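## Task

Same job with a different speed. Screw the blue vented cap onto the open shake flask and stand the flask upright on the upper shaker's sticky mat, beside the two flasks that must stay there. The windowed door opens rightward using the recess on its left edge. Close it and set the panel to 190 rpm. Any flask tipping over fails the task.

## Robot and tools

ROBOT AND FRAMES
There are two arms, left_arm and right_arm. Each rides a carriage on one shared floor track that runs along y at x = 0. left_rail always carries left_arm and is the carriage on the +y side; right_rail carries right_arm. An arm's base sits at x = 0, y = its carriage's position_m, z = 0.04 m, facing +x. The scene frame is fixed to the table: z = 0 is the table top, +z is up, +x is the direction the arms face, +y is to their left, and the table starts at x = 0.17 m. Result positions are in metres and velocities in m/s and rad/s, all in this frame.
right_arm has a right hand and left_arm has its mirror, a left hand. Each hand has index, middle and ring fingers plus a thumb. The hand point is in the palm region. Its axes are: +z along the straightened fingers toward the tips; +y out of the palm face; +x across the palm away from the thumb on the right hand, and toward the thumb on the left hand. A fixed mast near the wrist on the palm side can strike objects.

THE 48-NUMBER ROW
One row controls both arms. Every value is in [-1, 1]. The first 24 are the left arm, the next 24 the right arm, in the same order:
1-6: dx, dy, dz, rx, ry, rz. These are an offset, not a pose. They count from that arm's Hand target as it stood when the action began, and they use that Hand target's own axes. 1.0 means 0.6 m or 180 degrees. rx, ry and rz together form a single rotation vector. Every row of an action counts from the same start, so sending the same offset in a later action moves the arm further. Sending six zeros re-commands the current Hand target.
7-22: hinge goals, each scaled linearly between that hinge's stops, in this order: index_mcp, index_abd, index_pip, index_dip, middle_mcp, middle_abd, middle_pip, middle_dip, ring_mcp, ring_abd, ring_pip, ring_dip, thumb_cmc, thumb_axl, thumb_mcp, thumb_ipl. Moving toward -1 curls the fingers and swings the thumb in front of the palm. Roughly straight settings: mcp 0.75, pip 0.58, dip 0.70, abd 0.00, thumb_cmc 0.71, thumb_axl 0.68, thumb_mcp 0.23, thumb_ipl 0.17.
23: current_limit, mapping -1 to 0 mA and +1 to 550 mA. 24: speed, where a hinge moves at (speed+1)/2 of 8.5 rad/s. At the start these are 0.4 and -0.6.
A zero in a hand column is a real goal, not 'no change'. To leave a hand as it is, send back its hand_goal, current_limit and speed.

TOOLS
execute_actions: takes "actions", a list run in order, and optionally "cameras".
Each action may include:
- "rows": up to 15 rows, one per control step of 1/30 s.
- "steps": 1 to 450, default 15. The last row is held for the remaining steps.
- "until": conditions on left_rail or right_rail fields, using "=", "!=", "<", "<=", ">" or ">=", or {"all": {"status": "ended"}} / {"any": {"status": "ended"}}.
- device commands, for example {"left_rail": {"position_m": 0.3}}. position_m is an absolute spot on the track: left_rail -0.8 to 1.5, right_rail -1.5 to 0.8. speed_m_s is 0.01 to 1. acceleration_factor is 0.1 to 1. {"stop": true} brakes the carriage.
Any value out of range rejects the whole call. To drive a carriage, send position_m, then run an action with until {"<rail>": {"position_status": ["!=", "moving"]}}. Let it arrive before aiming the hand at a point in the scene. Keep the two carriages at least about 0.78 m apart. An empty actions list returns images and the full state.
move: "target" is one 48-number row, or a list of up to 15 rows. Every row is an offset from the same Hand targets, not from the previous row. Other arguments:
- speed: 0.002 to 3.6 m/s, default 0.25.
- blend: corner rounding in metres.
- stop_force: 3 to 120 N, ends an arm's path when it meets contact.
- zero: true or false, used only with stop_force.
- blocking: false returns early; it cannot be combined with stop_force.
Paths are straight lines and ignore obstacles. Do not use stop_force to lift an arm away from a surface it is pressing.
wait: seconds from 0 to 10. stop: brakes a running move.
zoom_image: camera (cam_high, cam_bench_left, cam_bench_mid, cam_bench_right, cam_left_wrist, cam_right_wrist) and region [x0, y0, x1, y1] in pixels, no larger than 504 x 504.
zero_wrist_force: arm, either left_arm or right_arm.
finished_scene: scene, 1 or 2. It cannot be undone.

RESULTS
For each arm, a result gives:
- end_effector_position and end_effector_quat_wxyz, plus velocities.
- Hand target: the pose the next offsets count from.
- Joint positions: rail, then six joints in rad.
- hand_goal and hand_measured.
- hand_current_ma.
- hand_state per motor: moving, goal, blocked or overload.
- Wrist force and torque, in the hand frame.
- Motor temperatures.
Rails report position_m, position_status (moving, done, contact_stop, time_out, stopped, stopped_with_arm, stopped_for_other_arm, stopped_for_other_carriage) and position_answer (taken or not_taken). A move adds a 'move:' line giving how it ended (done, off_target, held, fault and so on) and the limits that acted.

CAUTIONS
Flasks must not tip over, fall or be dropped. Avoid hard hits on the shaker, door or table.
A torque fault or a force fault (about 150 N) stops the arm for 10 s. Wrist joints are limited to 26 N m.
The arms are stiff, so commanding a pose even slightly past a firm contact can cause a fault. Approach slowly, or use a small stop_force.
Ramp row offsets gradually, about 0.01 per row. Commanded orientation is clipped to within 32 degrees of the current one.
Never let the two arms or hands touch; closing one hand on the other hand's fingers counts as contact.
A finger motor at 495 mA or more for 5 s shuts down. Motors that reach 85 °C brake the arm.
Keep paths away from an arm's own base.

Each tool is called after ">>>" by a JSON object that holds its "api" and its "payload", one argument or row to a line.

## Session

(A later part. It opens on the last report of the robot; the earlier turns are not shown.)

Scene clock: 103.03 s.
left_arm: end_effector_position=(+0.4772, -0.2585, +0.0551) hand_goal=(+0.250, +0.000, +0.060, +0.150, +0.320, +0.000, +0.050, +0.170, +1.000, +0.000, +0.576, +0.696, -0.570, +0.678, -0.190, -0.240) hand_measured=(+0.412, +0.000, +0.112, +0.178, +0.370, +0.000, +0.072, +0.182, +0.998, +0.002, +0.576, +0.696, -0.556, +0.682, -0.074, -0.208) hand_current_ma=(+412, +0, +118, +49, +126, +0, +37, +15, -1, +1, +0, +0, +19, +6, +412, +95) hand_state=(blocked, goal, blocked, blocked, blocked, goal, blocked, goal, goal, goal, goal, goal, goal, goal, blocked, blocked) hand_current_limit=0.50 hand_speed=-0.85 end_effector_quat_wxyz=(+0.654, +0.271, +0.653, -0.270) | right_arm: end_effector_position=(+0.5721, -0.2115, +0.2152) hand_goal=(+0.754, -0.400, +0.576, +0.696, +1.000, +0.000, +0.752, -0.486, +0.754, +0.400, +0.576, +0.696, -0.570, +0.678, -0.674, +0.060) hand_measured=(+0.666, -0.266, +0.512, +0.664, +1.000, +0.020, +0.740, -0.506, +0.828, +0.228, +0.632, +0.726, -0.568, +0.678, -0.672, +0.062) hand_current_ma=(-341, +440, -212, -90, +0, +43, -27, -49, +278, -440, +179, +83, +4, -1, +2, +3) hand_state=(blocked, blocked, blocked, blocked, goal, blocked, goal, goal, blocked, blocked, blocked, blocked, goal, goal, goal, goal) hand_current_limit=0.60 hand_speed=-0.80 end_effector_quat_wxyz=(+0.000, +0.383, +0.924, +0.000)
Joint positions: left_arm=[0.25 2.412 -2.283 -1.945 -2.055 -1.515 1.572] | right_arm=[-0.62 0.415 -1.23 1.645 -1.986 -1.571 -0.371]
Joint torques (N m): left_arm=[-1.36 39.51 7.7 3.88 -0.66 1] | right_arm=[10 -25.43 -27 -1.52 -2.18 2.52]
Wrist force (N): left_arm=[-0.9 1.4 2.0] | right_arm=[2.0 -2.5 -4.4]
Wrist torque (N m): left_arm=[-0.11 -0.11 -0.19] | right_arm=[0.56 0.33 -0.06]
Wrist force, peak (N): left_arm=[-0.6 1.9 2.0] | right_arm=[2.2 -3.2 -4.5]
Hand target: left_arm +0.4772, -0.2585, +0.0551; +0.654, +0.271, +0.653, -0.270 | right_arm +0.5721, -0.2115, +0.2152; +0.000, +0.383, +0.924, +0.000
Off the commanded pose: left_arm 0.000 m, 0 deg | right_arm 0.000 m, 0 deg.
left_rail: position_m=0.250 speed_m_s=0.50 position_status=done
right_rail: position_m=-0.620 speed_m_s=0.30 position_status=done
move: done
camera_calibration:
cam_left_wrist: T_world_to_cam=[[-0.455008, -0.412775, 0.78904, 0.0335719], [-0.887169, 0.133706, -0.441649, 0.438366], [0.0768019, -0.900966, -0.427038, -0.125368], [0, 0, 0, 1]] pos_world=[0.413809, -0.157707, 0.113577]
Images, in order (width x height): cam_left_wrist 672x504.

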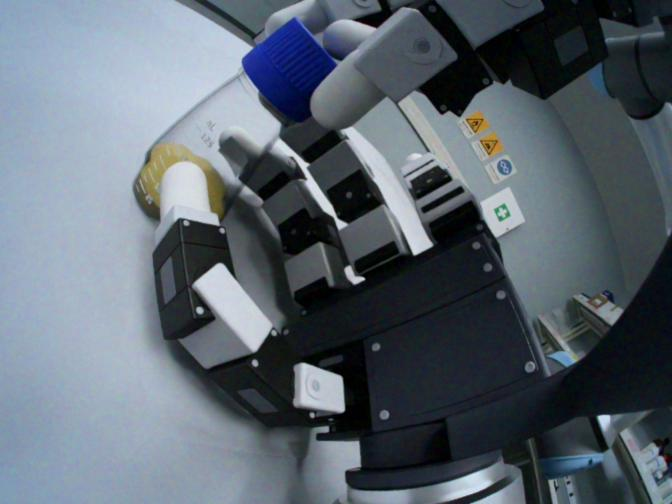

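>>> {"api": "zoom_image", "payload": {
  "camera": "cam_left_wrist",
  "region": [200, 0, 400, 150]
}}

>>> {"api": "move", "payload": {
  "target": [
    [0,0,0,0,0,0,0.25,0,0.06,0.15,0.32,0,0.05,0.17,1.0,0,0.576,0.696,-0.571,0.678,-0.19,-0.24,0.5,-0.85,-0.02157,-0.00845,0.0002,0,0,0.0556,0.754,-0.4,0.576,0.696,1.0,0,0.752,-0.486,0.754,0.4,0.576,0.696,-0.571,0.678,-0.674,0.059,0.6,-0.8],
    [0,0,0,0,0,0,0.25,0,0.06,0.15,0.32,0,0.05,0.17,1.0,0,0.576,0.696,-0.571,0.678,-0.19,-0.24,0.5,-0.85,-0.04135,-0.02052,0.0004,0,0,0.1111,0.754,-0.4,0.576,0.696,1.0,0,0.752,-0.486,0.754,0.4,0.576,0.696,-0.571,0.678,-0.674,0.059,0.6,-0.8],
    [0,0,0,0,0,0,0.25,0,0.06,0.15,0.32,0,0.05,0.17,1.0,0,0.576,0.696,-0.571,0.678,-0.19,-0.24,0.5,-0.85,-0.05873,-0.03583,0.0006,0,0,0.1667,0.754,-0.4,0.576,0.696,1.0,0,0.752,-0.486,0.754,0.4,0.576,0.696,-0.571,0.678,-0.674,0.059,0.6,-0.8],
    [0,0,0,0,0,0,0.25,0,0.06,0.15,0.32,0,0.05,0.17,1.0,0,0.576,0.696,-0.571,0.678,-0.19,-0.24,0.5,-0.85,-0.07318,-0.05393,0.0008,0,0,0.2222,0.754,-0.4,0.576,0.696,1.0,0,0.752,-0.486,0.754,0.4,0.576,0.696,-0.571,0.678,-0.674,0.059,0.6,-0.8],
    [0,0,0,0,0,0,0.25,0,0.06,0.15,0.32,0,0.05,0.17,1.0,0,0.576,0.696,-0.571,0.678,-0.19,-0.24,0.5,-0.85,-0.08427,-0.07427,0.0011,0,0,0.2778,0.754,-0.4,0.576,0.696,1.0,0,0.752,-0.486,0.754,0.4,0.576,0.696,-0.571,0.678,-0.674,0.059,0.6,-0.8],
    [0,0,0,0,0,0,0.25,0,0.06,0.15,0.32,0,0.05,0.17,1.0,0,0.576,0.696,-0.571,0.678,-0.19,-0.24,0.5,-0.85,-0.09167,-0.09623,0.0013,0,0,0.3333,0.754,-0.4,0.576,0.696,1.0,0,0.752,-0.486,0.754,0.4,0.576,0.696,-0.571,0.678,-0.674,0.059,0.6,-0.8]
  ],
  "speed": 0.25,
  "blend": 0.004,
  "cameras": ["cam_left_wrist"]
}}

>>> {"api": "zoom_image", "payload": {
  "camera": "cam_left_wrist",
  "region": [200, 0, 400, 150]
}}

Scaled by 2.520 from the camera's 672x504 image, which has a finer 960x720 frame.

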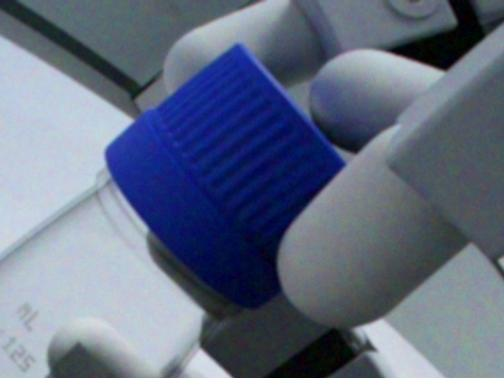

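Scene clock: 106.67 s.
left_arm: end_effector_position=(+0.4772, -0.2585, +0.0551) hand_goal=(+0.250, +0.000, +0.060, +0.150, +0.320, +0.000, +0.050, +0.170, +1.000, +0.000, +0.576, +0.696, -0.570, +0.678, -0.190, -0.240) hand_measured=(+0.412, +0.000, +0.112, +0.178, +0.370, +0.000, +0.074, +0.182, +0.998, +0.002, +0.576, +0.696, -0.556, +0.682, -0.074, -0.208) hand_current_ma=(+413, +0, +119, +49, +126, +0, +38, +15, -1, +1, +0, +0, +19, +6, +412, +95) hand_state=(blocked, goal, blocked, blocked, blocked, goal, blocked, goal, goal, goal, goal, goal, goal, goal, blocked, blocked) hand_current_limit=0.50 hand_speed=-0.85 end_effector_quat_wxyz=(+0.654, +0.271, +0.653, -0.270) | right_arm: end_effector_position=(+0.5702, -0.2913, +0.2144) hand_goal=(+0.754, -0.400, +0.576, +0.696, +1.000, +0.000, +0.752, -0.486, +0.754, +0.400, +0.576, +0.696, -0.570, +0.678, -0.674, +0.060) hand_measured=(+0.668, -0.270, +0.512, +0.664, +1.000, +0.024, +0.750, -0.512, +0.832, +0.230, +0.634, +0.728, -0.568, +0.678, -0.672, +0.062) hand_current_ma=(-336, +432, -212, -90, +0, +54, -4, -73, +292, -440, +186, +89, +4, -1, +2, +3) hand_state=(blocked, blocked, blocked, blocked, goal, blocked, goal, blocked, blocked, blocked, blocked, blocked, goal, goal, goal, goal) hand_current_limit=0.60 hand_speed=-0.80 end_effector_quat_wxyz=(+0.000, +0.793, +0.609, +0.000)
Joint positions: left_arm=[0.25 2.412 -2.283 -1.945 -2.055 -1.515 1.572] | right_arm=[-0.62 0.429 -1.221 1.636 -1.985 -1.571 0.69]
Joint torques (N m): left_arm=[-1.59 40.76 7.7 3.45 -0.41 0.75] | right_arm=[10.15 -25.09 -27.32 -1.28 -2.2 2.01]
Wrist force (N): left_arm=[-0.7 1.8 1.8] | right_arm=[-0.2 -3.8 -4.6]
Wrist torque (N m): left_arm=[-0.06 -0.15 -0.18] | right_arm=[0.62 0.06 -0.28]
Wrist force, peak (N): left_arm=[-1.0 2.1 2.3] | right_arm=[-0.2 -4.3 -5.1]
Hand target: left_arm +0.4772, -0.2585, +0.0551; +0.654, +0.271, +0.653, -0.270 | right_arm +0.5702, -0.2913, +0.2144; +0.000, +0.793, +0.609, +0.000
Off the commanded pose: left_arm 0.000 m, 0 deg | right_arm 0.000 m, 0 deg.
left_rail: position_m=0.250 speed_m_s=0.50 position_status=done
right_rail: position_m=-0.620 speed_m_s=0.30 position_status=done
move: done
camera_calibration:
cam_left_wrist: T_world_to_cam=[[-0.455008, -0.412775, 0.78904, 0.0335719], [-0.887169, 0.133706, -0.441649, 0.438366], [0.0768019, -0.900966, -0.427038, -0.125368], [0, 0, 0, 1]] pos_world=[0.413809, -0.157707, 0.113577]
Images, in order (width x height): cam_left_wrist 672x504.

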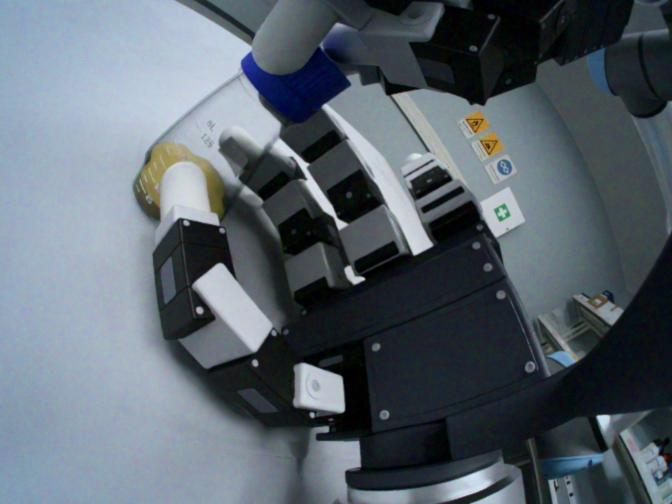

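Scaled by 2.520 from the camera's 672x504 image, which has a finer 960x720 frame.

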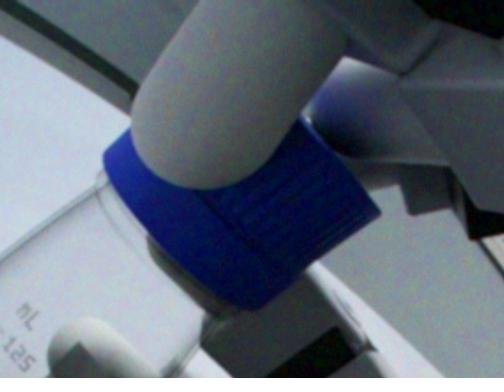

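>>> {"api": "move", "payload": {
  "target": [
    [0,0,0,0,0,0,0.25,0,0.06,0.15,0.32,0,0.05,0.17,1.0,0,0.576,0.696,-0.571,0.678,-0.19,-0.24,0.5,-0.85,-0.02157,-0.00845,0.0002,0,0,0.0556,0.754,-0.4,0.576,0.696,1.0,0,0.752,-0.486,0.754,0.4,0.576,0.696,-0.571,0.678,-0.674,0.059,0.6,-0.8],
    [0,0,0,0,0,0,0.25,0,0.06,0.15,0.32,0,0.05,0.17,1.0,0,0.576,0.696,-0.571,0.678,-0.19,-0.24,0.5,-0.85,-0.04135,-0.02052,0.0004,0,0,0.1111,0.754,-0.4,0.576,0.696,1.0,0,0.752,-0.486,0.754,0.4,0.576,0.696,-0.571,0.678,-0.674,0.059,0.6,-0.8],
    [0,0,0,0,0,0,0.25,0,0.06,0.15,0.32,0,0.05,0.17,1.0,0,0.576,0.696,-0.571,0.678,-0.19,-0.24,0.5,-0.85,-0.05873,-0.03583,0.0006,0,0,0.1667,0.754,-0.4,0.576,0.696,1.0,0,0.752,-0.486,0.754,0.4,0.576,0.696,-0.571,0.678,-0.674,0.059,0.6,-0.8]
  ],
  "speed": 0.25,
  "blend": 0.004,
  "cameras": ["cam_left_wrist"]
}}

>>> {"api": "zoom_image", "payload": {
  "camera": "cam_left_wrist",
  "region": [200, 0, 400, 150]
}}

>>> {"api": "move", "payload": {
  "target": [
    [0,0,0,0,0,0,0.25,0,0.06,0.15,0.32,0,0.05,0.17,1.0,0,0.576,0.696,-0.571,0.678,-0.19,-0.24,0.5,-0.85,-0.02157,-0.00845,0.0002,0,0,0.0556,0.754,-0.4,0.576,0.696,1.0,0,0.752,-0.486,0.754,0.4,0.576,0.696,-0.571,0.678,-0.674,0.059,0.6,-0.8],
    [0,0,0,0,0,0,0.25,0,0.06,0.15,0.32,0,0.05,0.17,1.0,0,0.576,0.696,-0.571,0.678,-0.19,-0.24,0.5,-0.85,-0.04135,-0.02052,0.0004,0,0,0.1111,0.754,-0.4,0.576,0.696,1.0,0,0.752,-0.486,0.754,0.4,0.576,0.696,-0.571,0.678,-0.674,0.059,0.6,-0.8]
  ],
  "speed": 0.25,
  "blend": 0.004,
  "cameras": ["cam_left_wrist"]
}}

>>> {"api": "zoom_image", "payload": {
  "camera": "cam_left_wrist",
  "region": [200, 0, 400, 150]
}}

Scene clock: 109.47 s.
left_arm: end_effector_position=(+0.4772, -0.2585, +0.0551) hand_goal=(+0.250, +0.000, +0.060, +0.150, +0.320, +0.000, +0.050, +0.170, +1.000, +0.000, +0.576, +0.696, -0.570, +0.678, -0.190, -0.240) hand_measured=(+0.412, +0.002, +0.112, +0.178, +0.368, +0.000, +0.074, +0.182, +0.998, +0.002, +0.576, +0.696, -0.556, +0.684, -0.074, -0.208) hand_current_ma=(+413, +1, +119, +49, +120, +0, +38, +15, -1, +1, +0, +0, +19, +9, +413, +95) hand_state=(blocked, goal, blocked, blocked, blocked, goal, blocked, goal, goal, goal, goal, goal, goal, goal, blocked, blocked) hand_current_limit=0.50 hand_speed=-0.85 end_effector_quat_wxyz=(+0.654, +0.271, +0.653, -0.270) | right_arm: end_effector_position=(+0.5403, -0.3197, +0.2140) hand_goal=(+0.754, -0.400, +0.576, +0.696, +1.000, +0.000, +0.752, -0.486, +0.754, +0.400, +0.576, +0.696, -0.570, +0.678, -0.674, +0.060) hand_measured=(+0.658, -0.304, +0.508, +0.664, +1.000, +0.036, +0.750, -0.514, +0.834, +0.242, +0.636, +0.728, -0.568, +0.678, -0.672, +0.062) hand_current_ma=(-378, +302, -230, -93, +0, +86, -4, -75, +306, -440, +194, +93, +4, -1, +2, +3) hand_state=(blocked, blocked, blocked, blocked, goal, blocked, goal, blocked, blocked, blocked, blocked, blocked, goal, goal, goal, goal) hand_current_limit=0.60 hand_speed=-0.80 end_effector_quat_wxyz=(+0.000, +0.924, +0.383, +0.000)
Joint positions: left_arm=[0.25 2.412 -2.283 -1.945 -2.055 -1.515 1.572] | right_arm=[-0.62 0.433 -1.212 1.623 -1.982 -1.571 1.218]
Joint torques (N m): left_arm=[-0.32 40.92 8.45 3.57 -0.11 0.92] | right_arm=[-2.65 -24.58 -25.68 -0.67 -1.85 2.16]
Wrist force (N): left_arm=[0.2 -0.7 0.1] | right_arm=[-0.6 -1.3 -5.1]
Wrist torque (N m): left_arm=[-0.11 -0.12 -0.19] | right_arm=[0.48 0.05 -0.27]
Wrist force, peak (N): left_arm=[-0.3 2.1 2.4] | right_arm=[-0.3 -4.1 -5.3]
Hand target: left_arm +0.4772, -0.2585, +0.0551; +0.654, +0.271, +0.653, -0.270 | right_arm +0.5403, -0.3197, +0.2140; +0.000, +0.924, +0.383, +0.000
Off the commanded pose: left_arm 0.000 m, 0 deg | right_arm 0.000 m, 0 deg.
left_rail: position_m=0.250 speed_m_s=0.50 position_status=done
right_rail: position_m=-0.620 speed_m_s=0.30 position_status=done
move: done
camera_calibration:
cam_left_wrist: T_world_to_cam=[[-0.455008, -0.412775, 0.78904, 0.0335719], [-0.887169, 0.133706, -0.441649, 0.438366], [0.0768019, -0.900966, -0.427038, -0.125368], [0, 0, 0, 1]] pos_world=[0.413809, -0.157707, 0.113577]
Images, in order (width x height): cam_left_wrist 672x504.

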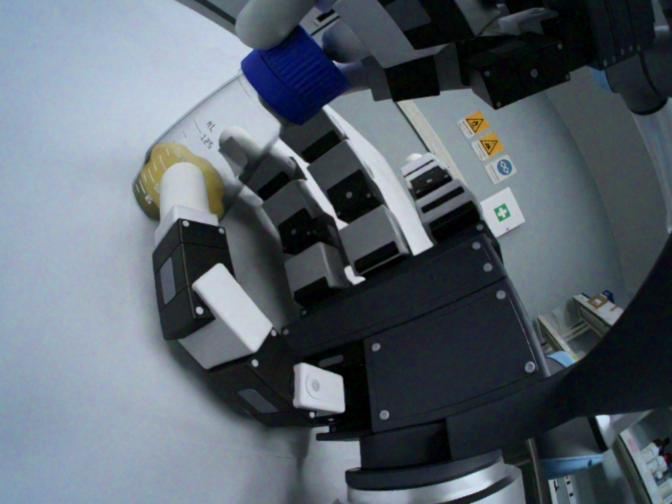

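Scaled by 2.520 from the camera's 672x504 image, which has a finer 960x720 frame.

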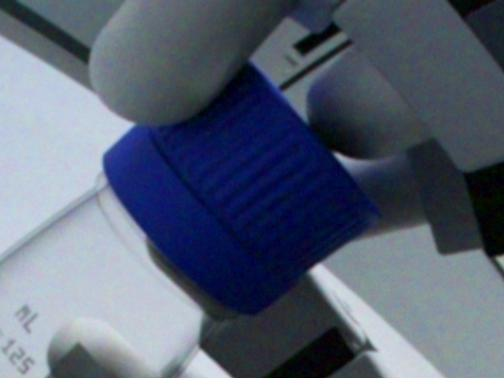

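Scene clock: 110.73 s.
left_arm: end_effector_position=(+0.4772, -0.2585, +0.0551) hand_goal=(+0.250, +0.000, +0.060, +0.150, +0.320, +0.000, +0.050, +0.170, +1.000, +0.000, +0.576, +0.696, -0.570, +0.678, -0.190, -0.240) hand_measured=(+0.412, +0.000, +0.112, +0.178, +0.368, +0.000, +0.074, +0.182, +0.998, +0.002, +0.576, +0.696, -0.556, +0.684, -0.074, -0.208) hand_current_ma=(+412, +0, +119, +49, +116, +0, +38, +15, -1, +1, +0, +0, +19, +9, +412, +95) hand_state=(blocked, goal, blocked, blocked, blocked, goal, blocked, goal, goal, goal, goal, goal, goal, goal, blocked, blocked) hand_current_limit=0.50 hand_speed=-0.85 end_effector_quat_wxyz=(+0.654, +0.271, +0.653, -0.270) | right_arm: end_effector_position=(+0.5141, -0.3286, +0.2138) hand_goal=(+0.754, -0.400, +0.576, +0.696, +1.000, +0.000, +0.752, -0.486, +0.754, +0.400, +0.576, +0.696, -0.570, +0.678, -0.674, +0.060) hand_measured=(+0.648, -0.338, +0.500, +0.660, +1.000, +0.038, +0.742, -0.516, +0.834, +0.246, +0.636, +0.728, -0.568, +0.678, -0.672, +0.062) hand_current_ma=(-429, +174, -261, -103, +0, +97, -22, -85, +307, -440, +195, +93, +4, -1, +2, +3) hand_state=(blocked, blocked, blocked, blocked, goal, blocked, goal, blocked, blocked, blocked, blocked, blocked, goal, goal, goal, goal) hand_current_limit=0.60 hand_speed=-0.80 end_effector_quat_wxyz=(+0.000, +0.976, +0.217, +0.000)
Joint positions: left_arm=[0.25 2.412 -2.283 -1.945 -2.055 -1.515 1.572] | right_arm=[-0.62 0.434 -1.205 1.615 -1.98 -1.571 1.568]
Joint torques (N m): left_arm=[-0.65 40.95 6.96 3.46 -0.06 0.82] | right_arm=[-13.49 -25.16 -25.18 -0.45 -1.49 2.34]
Wrist force (N): left_arm=[0.1 -0.8 -0.1] | right_arm=[0.3 0.8 -5.5]
Wrist torque (N m): left_arm=[-0.09 -0.11 -0.19] | right_arm=[0.43 0.04 -0.17]
Wrist force, peak (N): left_arm=[-1.1 -1.0 -1.1] | right_arm=[0.1 2.3 -6.1]
Hand target: left_arm +0.4772, -0.2585, +0.0551; +0.654, +0.271, +0.653, -0.270 | right_arm +0.5141, -0.3286, +0.2138; +0.000, +0.976, +0.217, +0.000
Off the commanded pose: left_arm 0.000 m, 0 deg | right_arm 0.000 m, 0 deg.
left_rail: position_m=0.250 speed_m_s=0.50 position_status=done
right_rail: position_m=-0.620 speed_m_s=0.30 position_status=done
move: done
camera_calibration:
cam_left_wrist: T_world_to_cam=[[-0.455008, -0.412775, 0.78904, 0.0335719], [-0.887169, 0.133706, -0.441649, 0.438366], [0.0768019, -0.900966, -0.427038, -0.125368], [0, 0, 0, 1]] pos_world=[0.413809, -0.157707, 0.113577]
Images, in order (width x height): cam_left_wrist 672x504.

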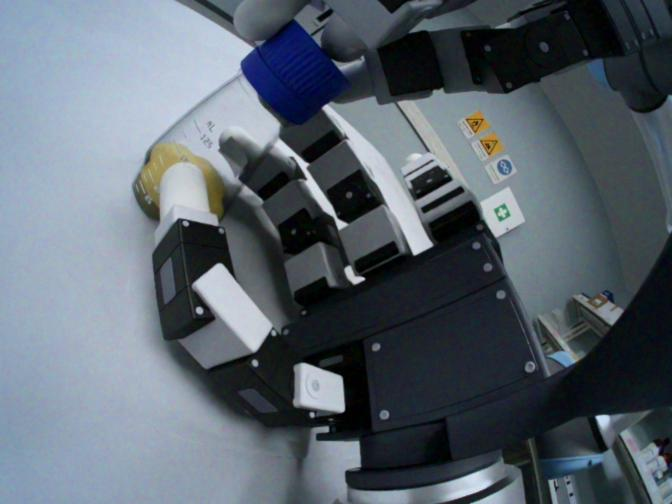

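Scaled by 2.520 from the camera's 672x504 image, which has a finer 960x720 frame.

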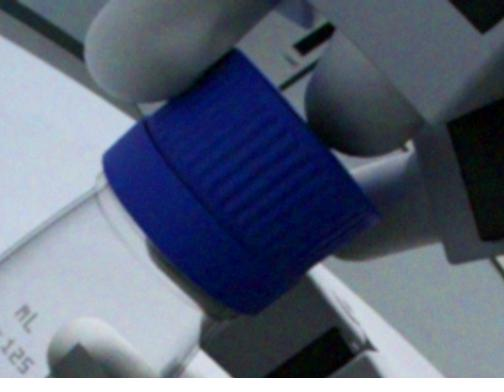

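>>> {"api": "execute_actions", "payload": {
  "actions": [
    {"rows":[[0,0,0,0,0,0,0.25,0,0.06,0.15,0.32,0,0.05,0.17,1.0,0,0.576,0.696,-0.571,0.678,-0.19,-0.24,0.5,-0.85,0,0,0,0,0,0,0.754,0.05,0.576,0.696,1.0,0,0.752,-0.486,0.754,-0.05,0.576,0.696,-0.571,0.678,-0.674,0.059,0.6,-0.8]],"steps":40},
    {"rows":[[0,0,0,0,0,0,0.25,0,0.06,0.15,0.32,0,0.05,0.17,1.0,0,0.576,0.696,-0.571,0.678,-0.19,-0.24,0.5,-0.85,0,0,0,0,0,0,0.754,-0.4,0.576,0.696,1.0,0,0.752,-0.486,0.754,0.4,0.576,0.696,-0.571,0.678,-0.674,0.059,0.6,-0.8]],"steps":45}
  ],
  "cameras": ["cam_left_wrist"]
}}

>>> {"api": "zoom_image", "payload": {
  "camera": "cam_left_wrist",
  "region": [200, 0, 400, 150]
}}

>>> {"api": "move", "payload": {
  "target": [
    [0,0,0,0,0,0,0.25,0,0.06,0.15,0.32,0,0.05,0.17,1.0,0,0.576,0.696,-0.571,0.678,-0.19,-0.24,0.5,-0.85,-0.02157,-0.00845,0.0,0,0,0.0556,0.754,-0.4,0.576,0.696,1.0,0,0.752,-0.486,0.754,0.4,0.576,0.696,-0.571,0.678,-0.674,0.059,0.6,-0.8],
    [0,0,0,0,0,0,0.25,0,0.06,0.15,0.32,0,0.05,0.17,1.0,0,0.576,0.696,-0.571,0.678,-0.19,-0.24,0.5,-0.85,-0.04135,-0.02052,0.0,0,0,0.1111,0.754,-0.4,0.576,0.696,1.0,0,0.752,-0.486,0.754,0.4,0.576,0.696,-0.571,0.678,-0.674,0.059,0.6,-0.8],
    [0,0,0,0,0,0,0.25,0,0.06,0.15,0.32,0,0.05,0.17,1.0,0,0.576,0.696,-0.571,0.678,-0.19,-0.24,0.5,-0.85,-0.05873,-0.03583,0.0,0,0,0.1667,0.754,-0.4,0.576,0.696,1.0,0,0.752,-0.486,0.754,0.4,0.576,0.696,-0.571,0.678,-0.674,0.059,0.6,-0.8]
  ],
  "speed": 0.25,
  "blend": 0.004,
  "cameras": ["cam_left_wrist"]
}}

>>> {"api": "zoom_image", "payload": {
  "camera": "cam_left_wrist",
  "region": [200, 0, 400, 150]
}}

Scene clock: 114.87 s.
left_arm: end_effector_position=(+0.4772, -0.2585, +0.0551) hand_goal=(+0.250, +0.000, +0.060, +0.150, +0.320, +0.000, +0.050, +0.170, +1.000, +0.000, +0.576, +0.696, -0.570, +0.678, -0.190, -0.240) hand_measured=(+0.412, +0.002, +0.112, +0.178, +0.368, +0.000, +0.074, +0.182, +0.998, +0.002, +0.576, +0.696, -0.556, +0.684, -0.074, -0.208) hand_current_ma=(+413, +1, +119, +49, +116, +0, +39, +15, -1, +1, +0, +0, +19, +9, +413, +95) hand_state=(blocked, goal, blocked, blocked, blocked, goal, blocked, goal, goal, goal, goal, goal, goal, goal, blocked, blocked) hand_current_limit=0.50 hand_speed=-0.85 end_effector_quat_wxyz=(+0.654, +0.271, +0.653, -0.270) | right_arm: end_effector_position=(+0.5141, -0.3286, +0.2138) hand_goal=(+0.754, -0.400, +0.576, +0.696, +1.000, +0.000, +0.752, -0.486, +0.754, +0.400, +0.576, +0.696, -0.570, +0.678, -0.674, +0.060) hand_measured=(+0.750, -0.144, +0.572, +0.694, +1.000, +0.038, +0.742, -0.516, +0.756, +0.172, +0.578, +0.698, -0.568, +0.678, -0.672, +0.062) hand_current_ma=(-9, +440, -6, -5, +0, +97, -23, -85, +2, -440, +4, +5, +4, -1, +2, +3) hand_state=(goal, blocked, goal, goal, goal, blocked, goal, blocked, goal, blocked, goal, goal, goal, goal, goal, goal) hand_current_limit=0.60 hand_speed=-0.80 end_effector_quat_wxyz=(+0.000, +0.976, +0.217, +0.000)
Joint positions: left_arm=[0.25 2.412 -2.283 -1.945 -2.055 -1.515 1.572] | right_arm=[-0.62 0.434 -1.205 1.615 -1.98 -1.571 1.568]
Joint torques (N m): left_arm=[-1.01 40.47 7.11 3.36 -0.08 0.86] | right_arm=[-13.19 -30.25 -22.51 -2.64 0.21 1.4]
Wrist force (N): left_arm=[0.0 0.6 1.1] | right_arm=[-1.2 -0.4 -4.1]
Wrist torque (N m): left_arm=[-0.13 -0.13 -0.18] | right_arm=[0.30 -0.11 -0.22]
Wrist force, peak (N): left_arm=[0.2 1.5 1.4] | right_arm=[-0.4 -0.9 -6.4]
Hand target: left_arm +0.4772, -0.2585, +0.0551; +0.654, +0.271, +0.653, -0.270 | right_arm +0.5141, -0.3286, +0.2138; +0.000, +0.976, +0.217, +0.000
Off the commanded pose: left_arm 0.000 m, 0 deg | right_arm 0.000 m, 0 deg.
left_rail: position_m=0.250 speed_m_s=0.50 position_status=done
right_rail: position_m=-0.620 speed_m_s=0.30 position_status=done
camera_calibration:
cam_left_wrist: T_world_to_cam=[[-0.455008, -0.412775, 0.78904, 0.0335719], [-0.887169, 0.133706, -0.441649, 0.438366], [0.0768019, -0.900966, -0.427038, -0.125368], [0, 0, 0, 1]] pos_world=[0.413809, -0.157707, 0.113577]
Images, in order (width x height): cam_left_wrist 672x504.

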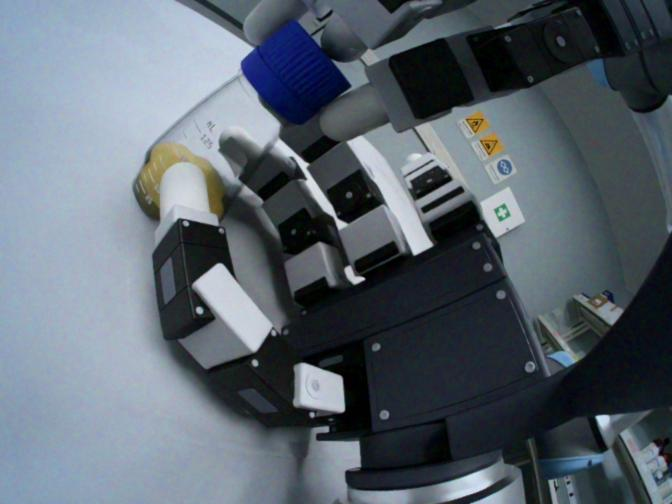

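Scaled by 2.520 from the camera's 672x504 image, which has a finer 960x720 frame.

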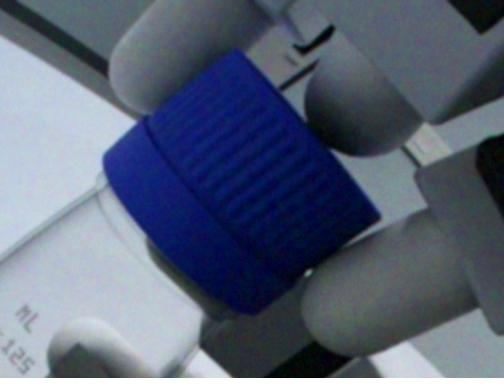

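Scene clock: 116.47 s.
left_arm: end_effector_position=(+0.4772, -0.2585, +0.0551) hand_goal=(+0.250, +0.000, +0.060, +0.150, +0.320, +0.000, +0.050, +0.170, +1.000, +0.000, +0.576, +0.696, -0.570, +0.678, -0.190, -0.240) hand_measured=(+0.412, +0.002, +0.112, +0.178, +0.368, +0.000, +0.074, +0.182, +0.998, +0.002, +0.576, +0.696, -0.556, +0.684, -0.074, -0.208) hand_current_ma=(+413, +1, +119, +49, +116, +0, +39, +15, -1, +1, +0, +0, +19, +9, +413, +95) hand_state=(blocked, goal, blocked, blocked, blocked, goal, blocked, goal, goal, goal, goal, goal, goal, goal, blocked, blocked) hand_current_limit=0.50 hand_speed=-0.85 end_effector_quat_wxyz=(+0.654, +0.271, +0.653, -0.270) | right_arm: end_effector_position=(+0.4731, -0.3240, +0.2138) hand_goal=(+0.754, -0.400, +0.576, +0.696, +1.000, +0.000, +0.752, -0.486, +0.754, +0.400, +0.576, +0.696, -0.570, +0.678, -0.674, +0.060) hand_measured=(+0.710, -0.166, +0.546, +0.682, +0.994, +0.034, +0.738, -0.516, +0.792, +0.192, +0.602, +0.710, -0.568, +0.678, -0.672, +0.062) hand_current_ma=(-147, +440, -86, -34, -12, +85, -33, -85, +117, -440, +71, +33, +4, -1, +2, +3) hand_state=(blocked, blocked, blocked, goal, goal, blocked, goal, blocked, blocked, blocked, blocked, goal, goal, goal, goal, goal) hand_current_limit=0.60 hand_speed=-0.80 end_effector_quat_wxyz=(+0.000, +0.999, -0.043, +0.000)
Joint positions: left_arm=[0.25 2.412 -2.283 -1.945 -2.055 -1.515 1.572] | right_arm=[-0.62 0.432 -1.197 1.602 -1.977 -1.571 2.09]
Joint torques (N m): left_arm=[-0.95 41.36 6.04 3.58 -0.1 0.87] | right_arm=[-14.21 -27.23 -21.54 -0.87 -1.87 2.4]
Wrist force (N): left_arm=[0.0 -0.8 0.5] | right_arm=[-0.6 0.0 -2.6]
Wrist torque (N m): left_arm=[-0.18 -0.11 -0.18] | right_arm=[0.21 -0.01 -0.22]
Wrist force, peak (N): left_arm=[0.0 1.4 1.3] | right_arm=[-1.4 -0.1 -4.0]
Hand target: left_arm +0.4772, -0.2585, +0.0551; +0.654, +0.271, +0.653, -0.270 | right_arm +0.4731, -0.3240, +0.2138; +0.000, +0.999, -0.044, +0.000
Off the commanded pose: left_arm 0.000 m, 0 deg | right_arm 0.000 m, 0 deg.
left_rail: position_m=0.250 speed_m_s=0.50 position_status=done
right_rail: position_m=-0.620 speed_m_s=0.30 position_status=done
move: done
camera_calibration:
cam_left_wrist: T_world_to_cam=[[-0.455008, -0.412775, 0.78904, 0.0335719], [-0.887169, 0.133706, -0.441649, 0.438366], [0.0768019, -0.900966, -0.427038, -0.125368], [0, 0, 0, 1]] pos_world=[0.413809, -0.157707, 0.113577]
Images, in order (width x height): cam_left_wrist 672x504.

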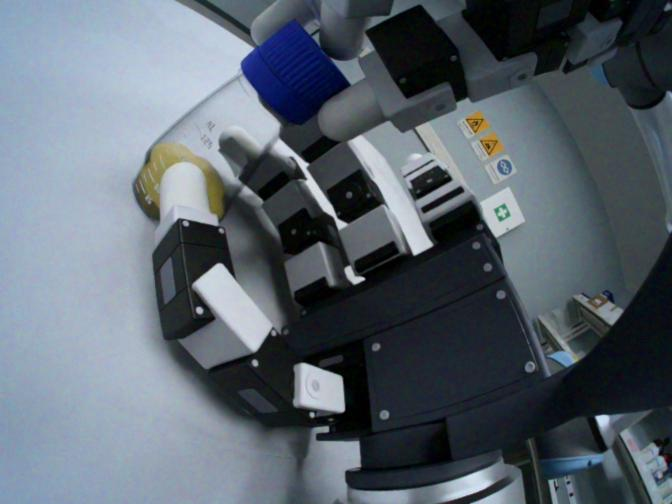

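Scaled by 2.520 from the camera's 672x504 image, which has a finer 960x720 frame.

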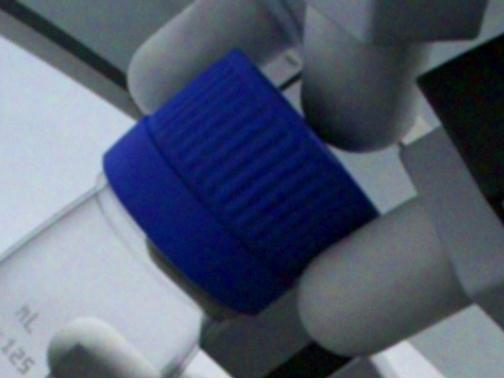

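>>> {"api": "move", "payload": {
  "target": [
    [0,0,0,0,0,0,0.25,0,0.06,0.15,0.32,0,0.05,0.17,1.0,0,0.576,0.696,-0.571,0.678,-0.19,-0.24,0.5,-0.85,-0.02157,-0.00845,0.0,0,0,0.0556,0.754,-0.4,0.576,0.696,1.0,0,0.752,-0.486,0.754,0.4,0.576,0.696,-0.571,0.678,-0.674,0.059,0.6,-0.8],
    [0,0,0,0,0,0,0.25,0,0.06,0.15,0.32,0,0.05,0.17,1.0,0,0.576,0.696,-0.571,0.678,-0.19,-0.24,0.5,-0.85,-0.04135,-0.02052,0.0,0,0,0.1111,0.754,-0.4,0.576,0.696,1.0,0,0.752,-0.486,0.754,0.4,0.576,0.696,-0.571,0.678,-0.674,0.059,0.6,-0.8],
    [0,0,0,0,0,0,0.25,0,0.06,0.15,0.32,0,0.05,0.17,1.0,0,0.576,0.696,-0.571,0.678,-0.19,-0.24,0.5,-0.85,-0.05873,-0.03583,0.0,0,0,0.1667,0.754,-0.4,0.576,0.696,1.0,0,0.752,-0.486,0.754,0.4,0.576,0.696,-0.571,0.678,-0.674,0.059,0.6,-0.8]
  ],
  "speed": 0.25,
  "blend": 0.004,
  "cameras": ["cam_left_wrist"]
}}

>>> {"api": "zoom_image", "payload": {
  "camera": "cam_left_wrist",
  "region": [220, 0, 360, 140]
}}

>>> {"api": "move", "payload": {
  "target": [
    [0,0,0,0,0,0,0.25,0,0.06,0.15,0.32,0,0.05,0.17,1.0,0,0.576,0.696,-0.571,0.678,-0.19,-0.24,0.5,-0.85,-0.02157,-0.00845,0.0,0,0,0.0556,0.754,-0.4,0.576,0.696,1.0,0,0.752,-0.486,0.754,0.4,0.576,0.696,-0.571,0.678,-0.674,0.059,0.6,-0.8],
    [0,0,0,0,0,0,0.25,0,0.06,0.15,0.32,0,0.05,0.17,1.0,0,0.576,0.696,-0.571,0.678,-0.19,-0.24,0.5,-0.85,-0.04135,-0.02052,0.0,0,0,0.1111,0.754,-0.4,0.576,0.696,1.0,0,0.752,-0.486,0.754,0.4,0.576,0.696,-0.571,0.678,-0.674,0.059,0.6,-0.8]
  ],
  "speed": 0.25,
  "blend": 0.004,
  "cameras": ["cam_left_wrist"]
}}

>>> {"api": "zoom_image", "payload": {
  "camera": "cam_left_wrist",
  "region": [220, 0, 360, 140]
}}

Scene clock: 126.70 s.
left_arm: end_effector_position=(+0.4772, -0.2585, +0.0551) hand_goal=(+0.250, +0.000, +0.060, +0.150, +0.320, +0.000, +0.050, +0.170, +1.000, +0.000, +0.576, +0.696, -0.570, +0.678, -0.190, -0.240) hand_measured=(+0.412, +0.002, +0.112, +0.178, +0.368, +0.000, +0.074, +0.182, +0.998, +0.002, +0.576, +0.696, -0.556, +0.684, -0.074, -0.208) hand_current_ma=(+413, +1, +119, +49, +116, +0, +39, +15, -1, +1, +0, +0, +19, +9, +412, +95) hand_state=(blocked, goal, blocked, blocked, blocked, goal, blocked, goal, goal, goal, goal, goal, goal, goal, blocked, blocked) hand_current_limit=0.50 hand_speed=-0.85 end_effector_quat_wxyz=(+0.654, +0.271, +0.653, -0.270) | right_arm: end_effector_position=(+0.4398, -0.2995, +0.2137) hand_goal=(+0.754, -0.400, +0.576, +0.696, +1.000, +0.000, +0.752, -0.486, +0.754, +0.400, +0.576, +0.696, -0.570, +0.678, -0.674, +0.060) hand_measured=(+0.678, -0.210, +0.524, +0.670, +0.992, +0.030, +0.736, -0.516, +0.818, +0.236, +0.624, +0.722, -0.568, +0.678, -0.672, +0.062) hand_current_ma=(-281, +440, -168, -69, -19, +70, -40, -87, +227, -440, +146, +71, +4, -1, +2, +3) hand_state=(blocked, blocked, blocked, blocked, goal, blocked, goal, blocked, blocked, blocked, blocked, blocked, goal, goal, goal, goal) hand_current_limit=0.60 hand_speed=-0.80 end_effector_quat_wxyz=(+0.000, +0.954, -0.301, +0.000)
Joint positions: left_arm=[0.25 2.412 -2.283 -1.945 -2.055 -1.515 1.572] | right_arm=[-0.62 0.427 -1.192 1.595 -1.974 -1.571 2.608]
Joint torques (N m): left_arm=[0.34 41.47 7.22 3.64 -0.04 0.61] | right_arm=[-13.26 -43.39 -11.92 -3.09 -1.65 2.31]
Wrist force (N): left_arm=[0.0 -1.4 -0.1] | right_arm=[0.3 0.0 -3.8]
Wrist torque (N m): left_arm=[-0.18 -0.12 -0.17] | right_arm=[0.28 0.09 -0.17]
Wrist force, peak (N): left_arm=[0.0 -1.4 -0.1] | right_arm=[0.0 0.2 -4.0]
Hand target: left_arm +0.4772, -0.2585, +0.0551; +0.654, +0.271, +0.653, -0.270 | right_arm +0.4398, -0.2995, +0.2138; +0.000, +0.954, -0.301, +0.000
Off the commanded pose: left_arm 0.000 m, 0 deg | right_arm 0.000 m, 0 deg.
left_rail: position_m=0.250 speed_m_s=0.50 position_status=done
right_rail: position_m=-0.620 speed_m_s=0.30 position_status=done
move: done
camera_calibration:
cam_left_wrist: T_world_to_cam=[[-0.455008, -0.412775, 0.78904, 0.0335719], [-0.887169, 0.133706, -0.441649, 0.438366], [0.0768019, -0.900966, -0.427038, -0.125368], [0, 0, 0, 1]] pos_world=[0.413809, -0.157707, 0.113577]
Images, in order (width x height): cam_left_wrist 672x504.

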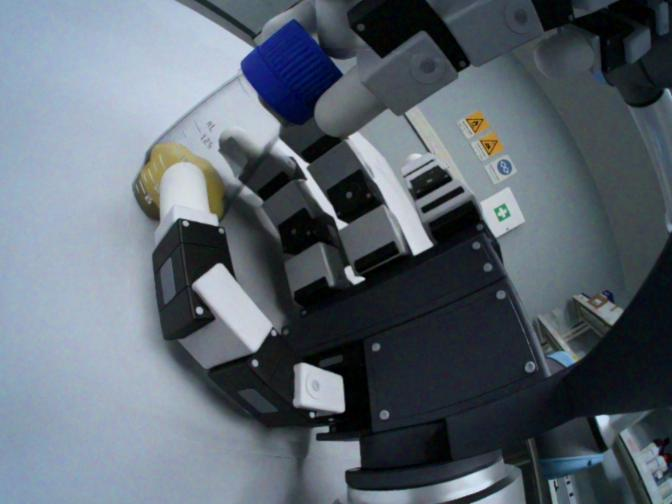

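Scaled by 3.600 from the camera's 672x504 image, which has a finer 960x720 frame.

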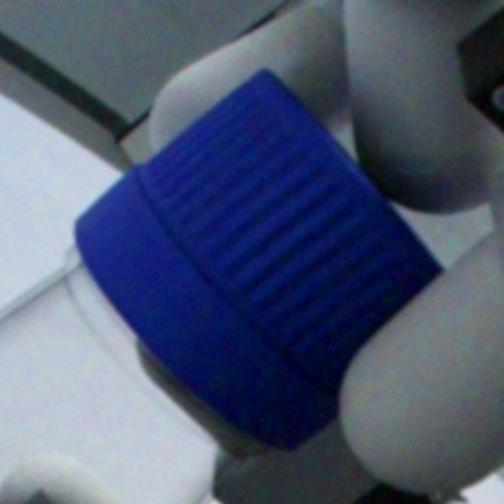

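Scene clock: 127.97 s.
left_arm: end_effector_position=(+0.4772, -0.2585, +0.0551) hand_goal=(+0.250, +0.000, +0.060, +0.150, +0.320, +0.000, +0.050, +0.170, +1.000, +0.000, +0.576, +0.696, -0.570, +0.678, -0.190, -0.240) hand_measured=(+0.412, +0.000, +0.112, +0.178, +0.366, +0.000, +0.074, +0.182, +0.998, +0.002, +0.576, +0.696, -0.556, +0.684, -0.074, -0.206) hand_current_ma=(+412, +0, +119, +49, +113, +0, +39, +17, -1, +1, +0, +0, +19, +9, +412, +100) hand_state=(blocked, goal, blocked, blocked, blocked, goal, blocked, goal, goal, goal, goal, goal, goal, goal, blocked, blocked) hand_current_limit=0.50 hand_speed=-0.85 end_effector_quat_wxyz=(+0.654, +0.271, +0.653, -0.270) | right_arm: end_effector_position=(+0.4266, -0.2752, +0.2138) hand_goal=(+0.754, -0.400, +0.576, +0.696, +1.000, +0.000, +0.752, -0.486, +0.754, +0.400, +0.576, +0.696, -0.570, +0.678, -0.674, +0.060) hand_measured=(+0.662, -0.252, +0.510, +0.664, +0.992, +0.030, +0.734, -0.518, +0.818, +0.236, +0.624, +0.722, -0.568, +0.678, -0.672, +0.062) hand_current_ma=(-363, +440, -218, -89, -16, +70, -44, -93, +228, -440, +146, +71, +4, -1, +2, +3) hand_state=(blocked, blocked, blocked, blocked, goal, blocked, goal, blocked, blocked, blocked, blocked, blocked, goal, goal, goal, goal) hand_current_limit=0.60 hand_speed=-0.80 end_effector_quat_wxyz=(+0.000, +0.887, -0.462, +0.000)
Joint positions: left_arm=[0.25 2.412 -2.283 -1.945 -2.055 -1.515 1.572] | right_arm=[-0.62 0.422 -1.191 1.594 -1.974 -1.571 2.953]
Joint torques (N m): left_arm=[-1.83 40.73 8.32 3.35 0.07 0.81] | right_arm=[-13.45 -44.53 -11.95 -3.54 -1.7 2.21]
Wrist force (N): left_arm=[-0.8 0.7 0.3] | right_arm=[0.1 1.2 -2.9]
Wrist torque (N m): left_arm=[-0.10 -0.12 -0.19] | right_arm=[0.19 0.06 -0.16]
Wrist force, peak (N): left_arm=[-1.9 2.2 0.7] | right_arm=[0.3 2.0 -4.6]
Hand target: left_arm +0.4772, -0.2585, +0.0551; +0.654, +0.271, +0.653, -0.270 | right_arm +0.4266, -0.2752, +0.2138; +0.000, +0.887, -0.462, +0.000
Off the commanded pose: left_arm 0.000 m, 0 deg | right_arm 0.000 m, 0 deg.
left_rail: position_m=0.250 speed_m_s=0.50 position_status=done
right_rail: position_m=-0.620 speed_m_s=0.30 position_status=done
move: done
camera_calibration:
cam_left_wrist: T_world_to_cam=[[-0.455008, -0.412775, 0.78904, 0.0335719], [-0.887169, 0.133706, -0.441649, 0.438366], [0.0768019, -0.900966, -0.427038, -0.125368], [0, 0, 0, 1]] pos_world=[0.413809, -0.157707, 0.113577]
Images, in order (width x height): cam_left_wrist 672x504.

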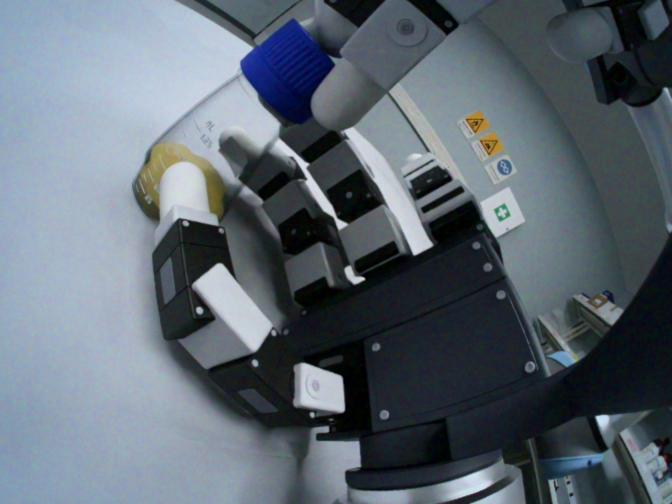

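Scaled by 3.600 from the camera's 672x504 image, which has a finer 960x720 frame.

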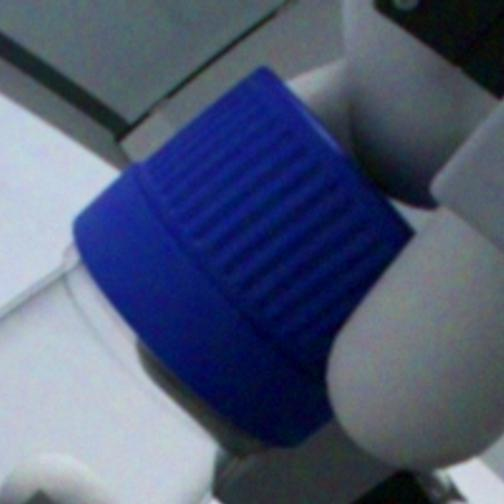

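>>> {"api": "execute_actions", "payload": {
  "actions": [
    {"rows":[[0,0,0,0,0,0,0.25,0,0.06,0.15,0.32,0,0.05,0.17,1.0,0,0.576,0.696,-0.571,0.678,-0.19,-0.24,0.5,-0.85,0,0,0,0,0,0,0.754,0.05,0.576,0.696,1.0,0,0.752,-0.486,0.754,-0.05,0.576,0.696,-0.571,0.678,-0.674,0.059,0.6,-0.7]],"steps":35}
  ]
}}

>>> {"api": "move", "payload": {
  "target": [0,0,0,0,0,0,0.25,0,0.06,0.15,0.32,0,0.05,0.17,1.0,0,0.576,0.696,-0.571,0.678,-0.19,-0.24,0.5,-0.85,0,0,-0.3,0,0,0,0.754,0.05,0.576,0.696,1.0,0,0.752,-0.486,0.754,-0.05,0.576,0.696,-0.571,0.678,-0.674,0.059,0.6,-0.7],
  "speed": 0.2,
  "cameras": ["cam_left_wrist", "cam_bench_mid"]
}}

>>> {"api": "zoom_image", "payload": {
  "camera": "cam_left_wrist",
  "region": [120, 0, 360, 240]
}}

Scene clock: 133.80 s.
left_arm: end_effector_position=(+0.4772, -0.2585, +0.0551) hand_goal=(+0.250, +0.000, +0.060, +0.150, +0.320, +0.000, +0.050, +0.170, +1.000, +0.000, +0.576, +0.696, -0.570, +0.678, -0.190, -0.240) hand_measured=(+0.412, +0.002, +0.112, +0.178, +0.366, +0.000, +0.074, +0.182, +0.998, +0.002, +0.576, +0.696, -0.556, +0.684, -0.074, -0.206) hand_current_ma=(+413, +1, +119, +49, +113, +0, +41, +17, -1, +1, +0, +0, +19, +9, +413, +100) hand_state=(blocked, goal, blocked, blocked, blocked, goal, blocked, goal, goal, goal, goal, goal, goal, goal, blocked, blocked) hand_current_limit=0.50 hand_speed=-0.85 end_effector_quat_wxyz=(+0.654, +0.271, +0.653, -0.270) | right_arm: end_effector_position=(+0.4266, -0.2752, +0.2138) hand_goal=(+0.754, +0.050, +0.576, +0.696, +1.000, +0.000, +0.752, -0.486, +0.754, -0.050, +0.576, +0.696, -0.570, +0.678, -0.674, +0.060) hand_measured=(+0.750, +0.046, +0.572, +0.694, +0.990, +0.026, +0.734, -0.518, +0.756, -0.046, +0.578, +0.698, -0.568, +0.678, -0.672, +0.062) hand_current_ma=(-10, -6, -6, -5, -21, +62, -44, -93, +2, +4, +4, +5, +4, -1, +2, +3) hand_state=(goal, goal, goal, goal, goal, blocked, goal, blocked, goal, goal, goal, goal, goal, goal, goal, goal) hand_current_limit=0.60 hand_speed=-0.70 end_effector_quat_wxyz=(+0.000, +0.887, -0.462, +0.000)
Joint positions: left_arm=[0.25 2.412 -2.283 -1.945 -2.055 -1.515 1.572] | right_arm=[-0.62 0.422 -1.191 1.594 -1.974 -1.571 2.953]
Joint torques (N m): left_arm=[-0.27 41.02 7.71 3.38 0.07 0.72] | right_arm=[-13.11 -36.39 -13.75 -1.97 -1.21 1.93]
Wrist force (N): left_arm=[0.0 -0.8 0.9] | right_arm=[-0.9 0.5 -3.3]
Wrist torque (N m): left_arm=[-0.16 -0.09 -0.19] | right_arm=[0.22 -0.06 -0.19]
Wrist force, peak (N): left_arm=[-1.4 1.1 0.5] | right_arm=[-0.1 2.4 -5.2]
Hand target: left_arm +0.4772, -0.2585, +0.0551; +0.654, +0.271, +0.653, -0.270 | right_arm +0.4266, -0.2752, +0.2138; +0.000, +0.887, -0.462, +0.000
Off the commanded pose: left_arm 0.000 m, 0 deg | right_arm 0.000 m, 0 deg.
left_rail: position_m=0.250 speed_m_s=0.50 position_status=done
right_rail: position_m=-0.620 speed_m_s=0.30 position_status=done

Scene clock: 135.30 s.
left_arm: end_effector_position=(+0.4772, -0.2585, +0.0551) hand_goal=(+0.250, +0.000, +0.060, +0.150, +0.320, +0.000, +0.050, +0.170, +1.000, +0.000, +0.576, +0.696, -0.570, +0.678, -0.190, -0.240) hand_measured=(+0.412, +0.002, +0.112, +0.178, +0.366, +0.000, +0.074, +0.182, +0.998, +0.002, +0.576, +0.696, -0.556, +0.684, -0.074, -0.206) hand_current_ma=(+413, +1, +119, +49, +113, +0, +41, +17, -1, +1, +0, +0, +19, +9, +412, +100) hand_state=(blocked, goal, blocked, blocked, blocked, goal, blocked, goal, goal, goal, goal, goal, goal, goal, blocked, blocked) hand_current_limit=0.50 hand_speed=-0.85 end_effector_quat_wxyz=(+0.654, +0.271, +0.653, -0.270) | right_arm: end_effector_position=(+0.4266, -0.2753, +0.3937) hand_goal=(+0.754, +0.050, +0.576, +0.696, +1.000, +0.000, +0.752, -0.486, +0.754, -0.050, +0.576, +0.696, -0.570, +0.678, -0.674, +0.060) hand_measured=(+0.750, +0.046, +0.572, +0.694, +0.992, +0.002, +0.748, -0.488, +0.754, -0.046, +0.578, +0.698, -0.568, +0.678, -0.672, +0.062) hand_current_ma=(-9, -6, -6, -5, -20, +4, -9, -4, +1, +4, +4, +5, +4, -1, +2, +3) hand_state=(goal, goal, goal, goal, goal, goal, goal, goal, goal, goal, goal, goal, goal, goal, goal, goal) hand_current_limit=0.60 hand_speed=-0.70 end_effector_quat_wxyz=(+0.000, +0.887, -0.462, +0.000)
Joint positions: left_arm=[0.25 2.412 -2.283 -1.945 -2.055 -1.515 1.572] | right_arm=[-0.62 0.422 -1.269 1.23 -1.533 -1.571 2.953]
Joint torques (N m): left_arm=[-0.43 39.48 7.74 3.4 0.26 0.73] | right_arm=[7.48 -26.04 -29.51 -0.71 -1.59 -2.15]
Wrist force (N): left_arm=[-0.5 -0.6 0.3] | right_arm=[-0.1 0.3 -0.2]
Wrist torque (N m): left_arm=[-0.21 -0.12 -0.18] | right_arm=[0.08 -0.02 -0.12]
Wrist force, peak (N): left_arm=[0.2 -0.9 0.9] | right_arm=[-0.9 0.3 -3.2]
Hand target: left_arm +0.4772, -0.2585, +0.0551; +0.654, +0.271, +0.653, -0.270 | right_arm +0.4265, -0.2752, +0.3938; +0.000, +0.887, -0.462, +0.000
Off the commanded pose: left_arm 0.000 m, 0 deg | right_arm 0.000 m, 0 deg.
left_rail: position_m=0.250 speed_m_s=0.50 position_status=done
right_rail: position_m=-0.620 speed_m_s=0.30 position_status=done
move: done
camera_calibration:
cam_left_wrist: T_world_to_cam=[[-0.455008, -0.412775, 0.78904, 0.0335719], [-0.887169, 0.133706, -0.441649, 0.438366], [0.0768019, -0.900966, -0.427038, -0.125368], [0, 0, 0, 1]] pos_world=[0.413809, -0.157707, 0.113577]
Images, in order (width x height): cam_bench_mid 672x504, cam_left_wrist 672x504.

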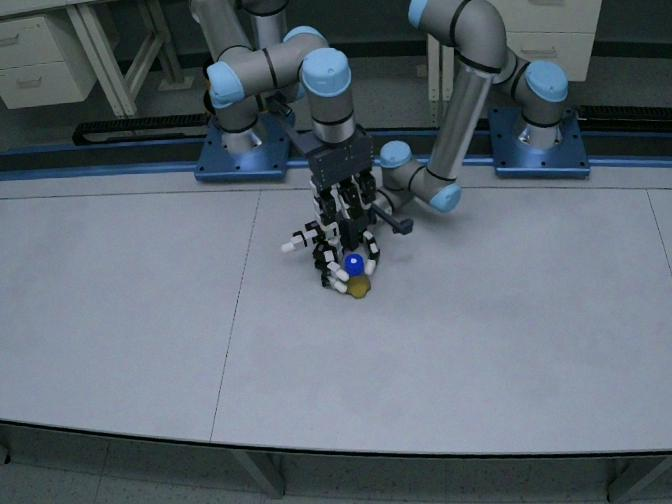

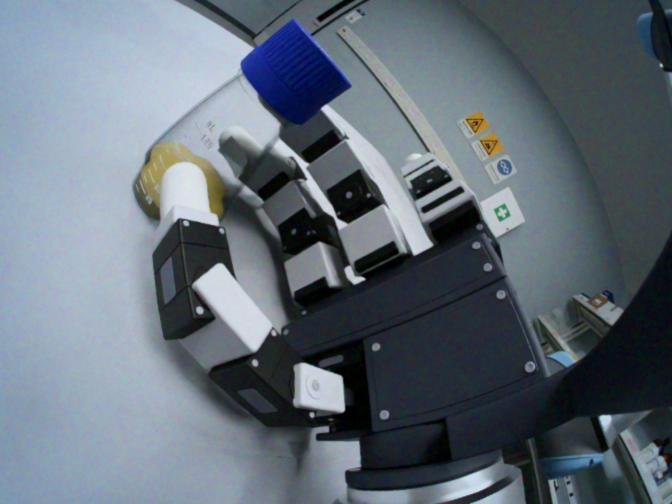

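Scaled by 2.100 from the camera's 672x504 image, which has a finer 960x720 frame.

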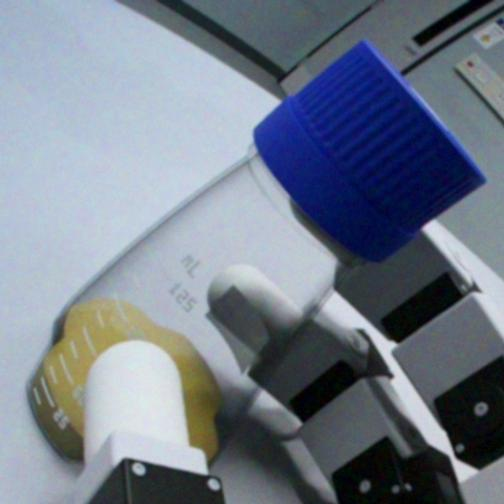

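>>> {"api": "execute_actions", "payload": {
  "actions": [
    {"right_rail":{"position_m":-1.4,"speed_m_s":0.8,"acceleration_factor":0.8},"rows":[[0,0,0,0,0,0,0.42,0,0.11,0.18,0.42,0,0.11,0.18,1.0,0,0.576,0.696,-0.571,0.678,-0.06,-0.19,0.5,-0.85,0,0,0,0,0,0,0.754,0.05,0.576,0.696,1.0,0,0.752,-0.486,0.754,-0.05,0.576,0.696,-0.571,0.678,-0.674,0.059,0.4,-0.7]],"steps":15},
    {"rows":[[0,0,0,0,0,0,0.70,0,0.14,0.22,0.70,0,0.14,0.22,1.0,0,0.576,0.696,-0.571,0.678,0.23,-0.05,0.5,-0.8,0,0,0,0,0,0,0.754,0.05,0.576,0.696,1.0,0,0.752,-0.486,0.754,-0.05,0.576,0.696,-0.571,0.678,-0.674,0.059,0.4,-0.7]],"steps":30}
  ],
  "cameras": ["cam_left_wrist"]
}}

Scene clock: 137.67 s.
left_arm: end_effector_position=(+0.4772, -0.2585, +0.0551) hand_goal=(+0.700, +0.000, +0.140, +0.220, +0.700, +0.000, +0.140, +0.220, +1.000, +0.000, +0.576, +0.696, -0.570, +0.678, +0.230, -0.050) hand_measured=(+0.698, +0.002, +0.138, +0.218, +0.698, +0.002, +0.138, +0.218, +0.998, +0.002, +0.576, +0.696, -0.556, +0.680, +0.228, -0.052) hand_current_ma=(-2, +1, -2, -2, -2, +0, -2, -2, -1, +1, +0, +0, +19, +3, -2, -2) hand_state=(goal, goal, goal, goal, goal, goal, goal, goal, goal, goal, goal, goal, goal, goal, goal, goal) hand_current_limit=0.50 hand_speed=-0.80 end_effector_quat_wxyz=(+0.654, +0.271, +0.653, -0.270) | right_arm: end_effector_position=(+0.4265, -0.2752, +0.3938) hand_goal=(+0.754, +0.050, +0.576, +0.696, +1.000, +0.000, +0.752, -0.486, +0.754, -0.050, +0.576, +0.696, -0.570, +0.678, -0.674, +0.060) hand_measured=(+0.750, +0.046, +0.572, +0.694, +0.992, +0.002, +0.748, -0.488, +0.754, -0.046, +0.578, +0.698, -0.568, +0.678, -0.672, +0.062) hand_current_ma=(-9, -6, -6, -5, -20, +4, -9, -4, +1, +4, +4, +5, +4, -1, +2, +3) hand_state=(goal, goal, goal, goal, goal, goal, goal, goal, goal, goal, goal, goal, goal, goal, goal, goal) hand_current_limit=0.40 hand_speed=-0.70 end_effector_quat_wxyz=(+0.000, +0.887, -0.462, +0.000)
Joint positions: left_arm=[0.25 2.412 -2.283 -1.945 -2.055 -1.515 1.572] | right_arm=[-0.62 0.422 -1.269 1.23 -1.532 -1.571 2.953]
Joint torques (N m): left_arm=[0.49 40.27 7.47 3.39 0.21 0.53] | right_arm=[11.81 -26.9 -29.67 -0.88 -1.52 -2.04]
Wrist force (N): left_arm=[-0.5 -0.7 0.1] | right_arm=[-0.2 0.0 -0.3]
Wrist torque (N m): left_arm=[-0.22 -0.13 -0.16] | right_arm=[0.04 -0.01 -0.14]
Wrist force, peak (N): left_arm=[-0.8 -0.9 0.2] | right_arm=[-0.4 0.6 -0.2]
Hand target: left_arm +0.4772, -0.2585, +0.0551; +0.654, +0.271, +0.653, -0.270 | right_arm +0.4265, -0.2752, +0.3938; +0.000, +0.887, -0.462, +0.000
Off the commanded pose: left_arm 0.000 m, 0 deg | right_arm 0.000 m, 0 deg.
left_rail: position_m=0.250 speed_m_s=0.50 position_status=done
right_rail: position_m=-0.620 speed_m_s=0.80 position_status=stopped_for_other_arm position_answer=taken
camera_calibration:
cam_left_wrist: T_world_to_cam=[[-0.455008, -0.412775, 0.78904, 0.0335719], [-0.887169, 0.133706, -0.441649, 0.438366], [0.0768019, -0.900966, -0.427038, -0.125368], [0, 0, 0, 1]] pos_world=[0.413809, -0.157707, 0.113577]
Images, in order (width x height): cam_left_wrist 672x504.

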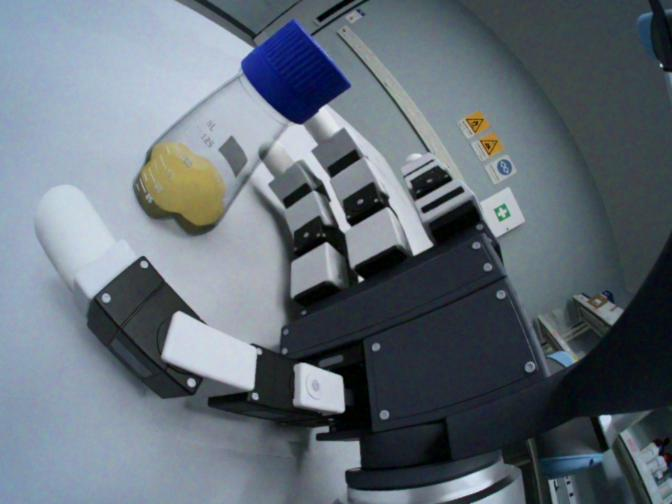

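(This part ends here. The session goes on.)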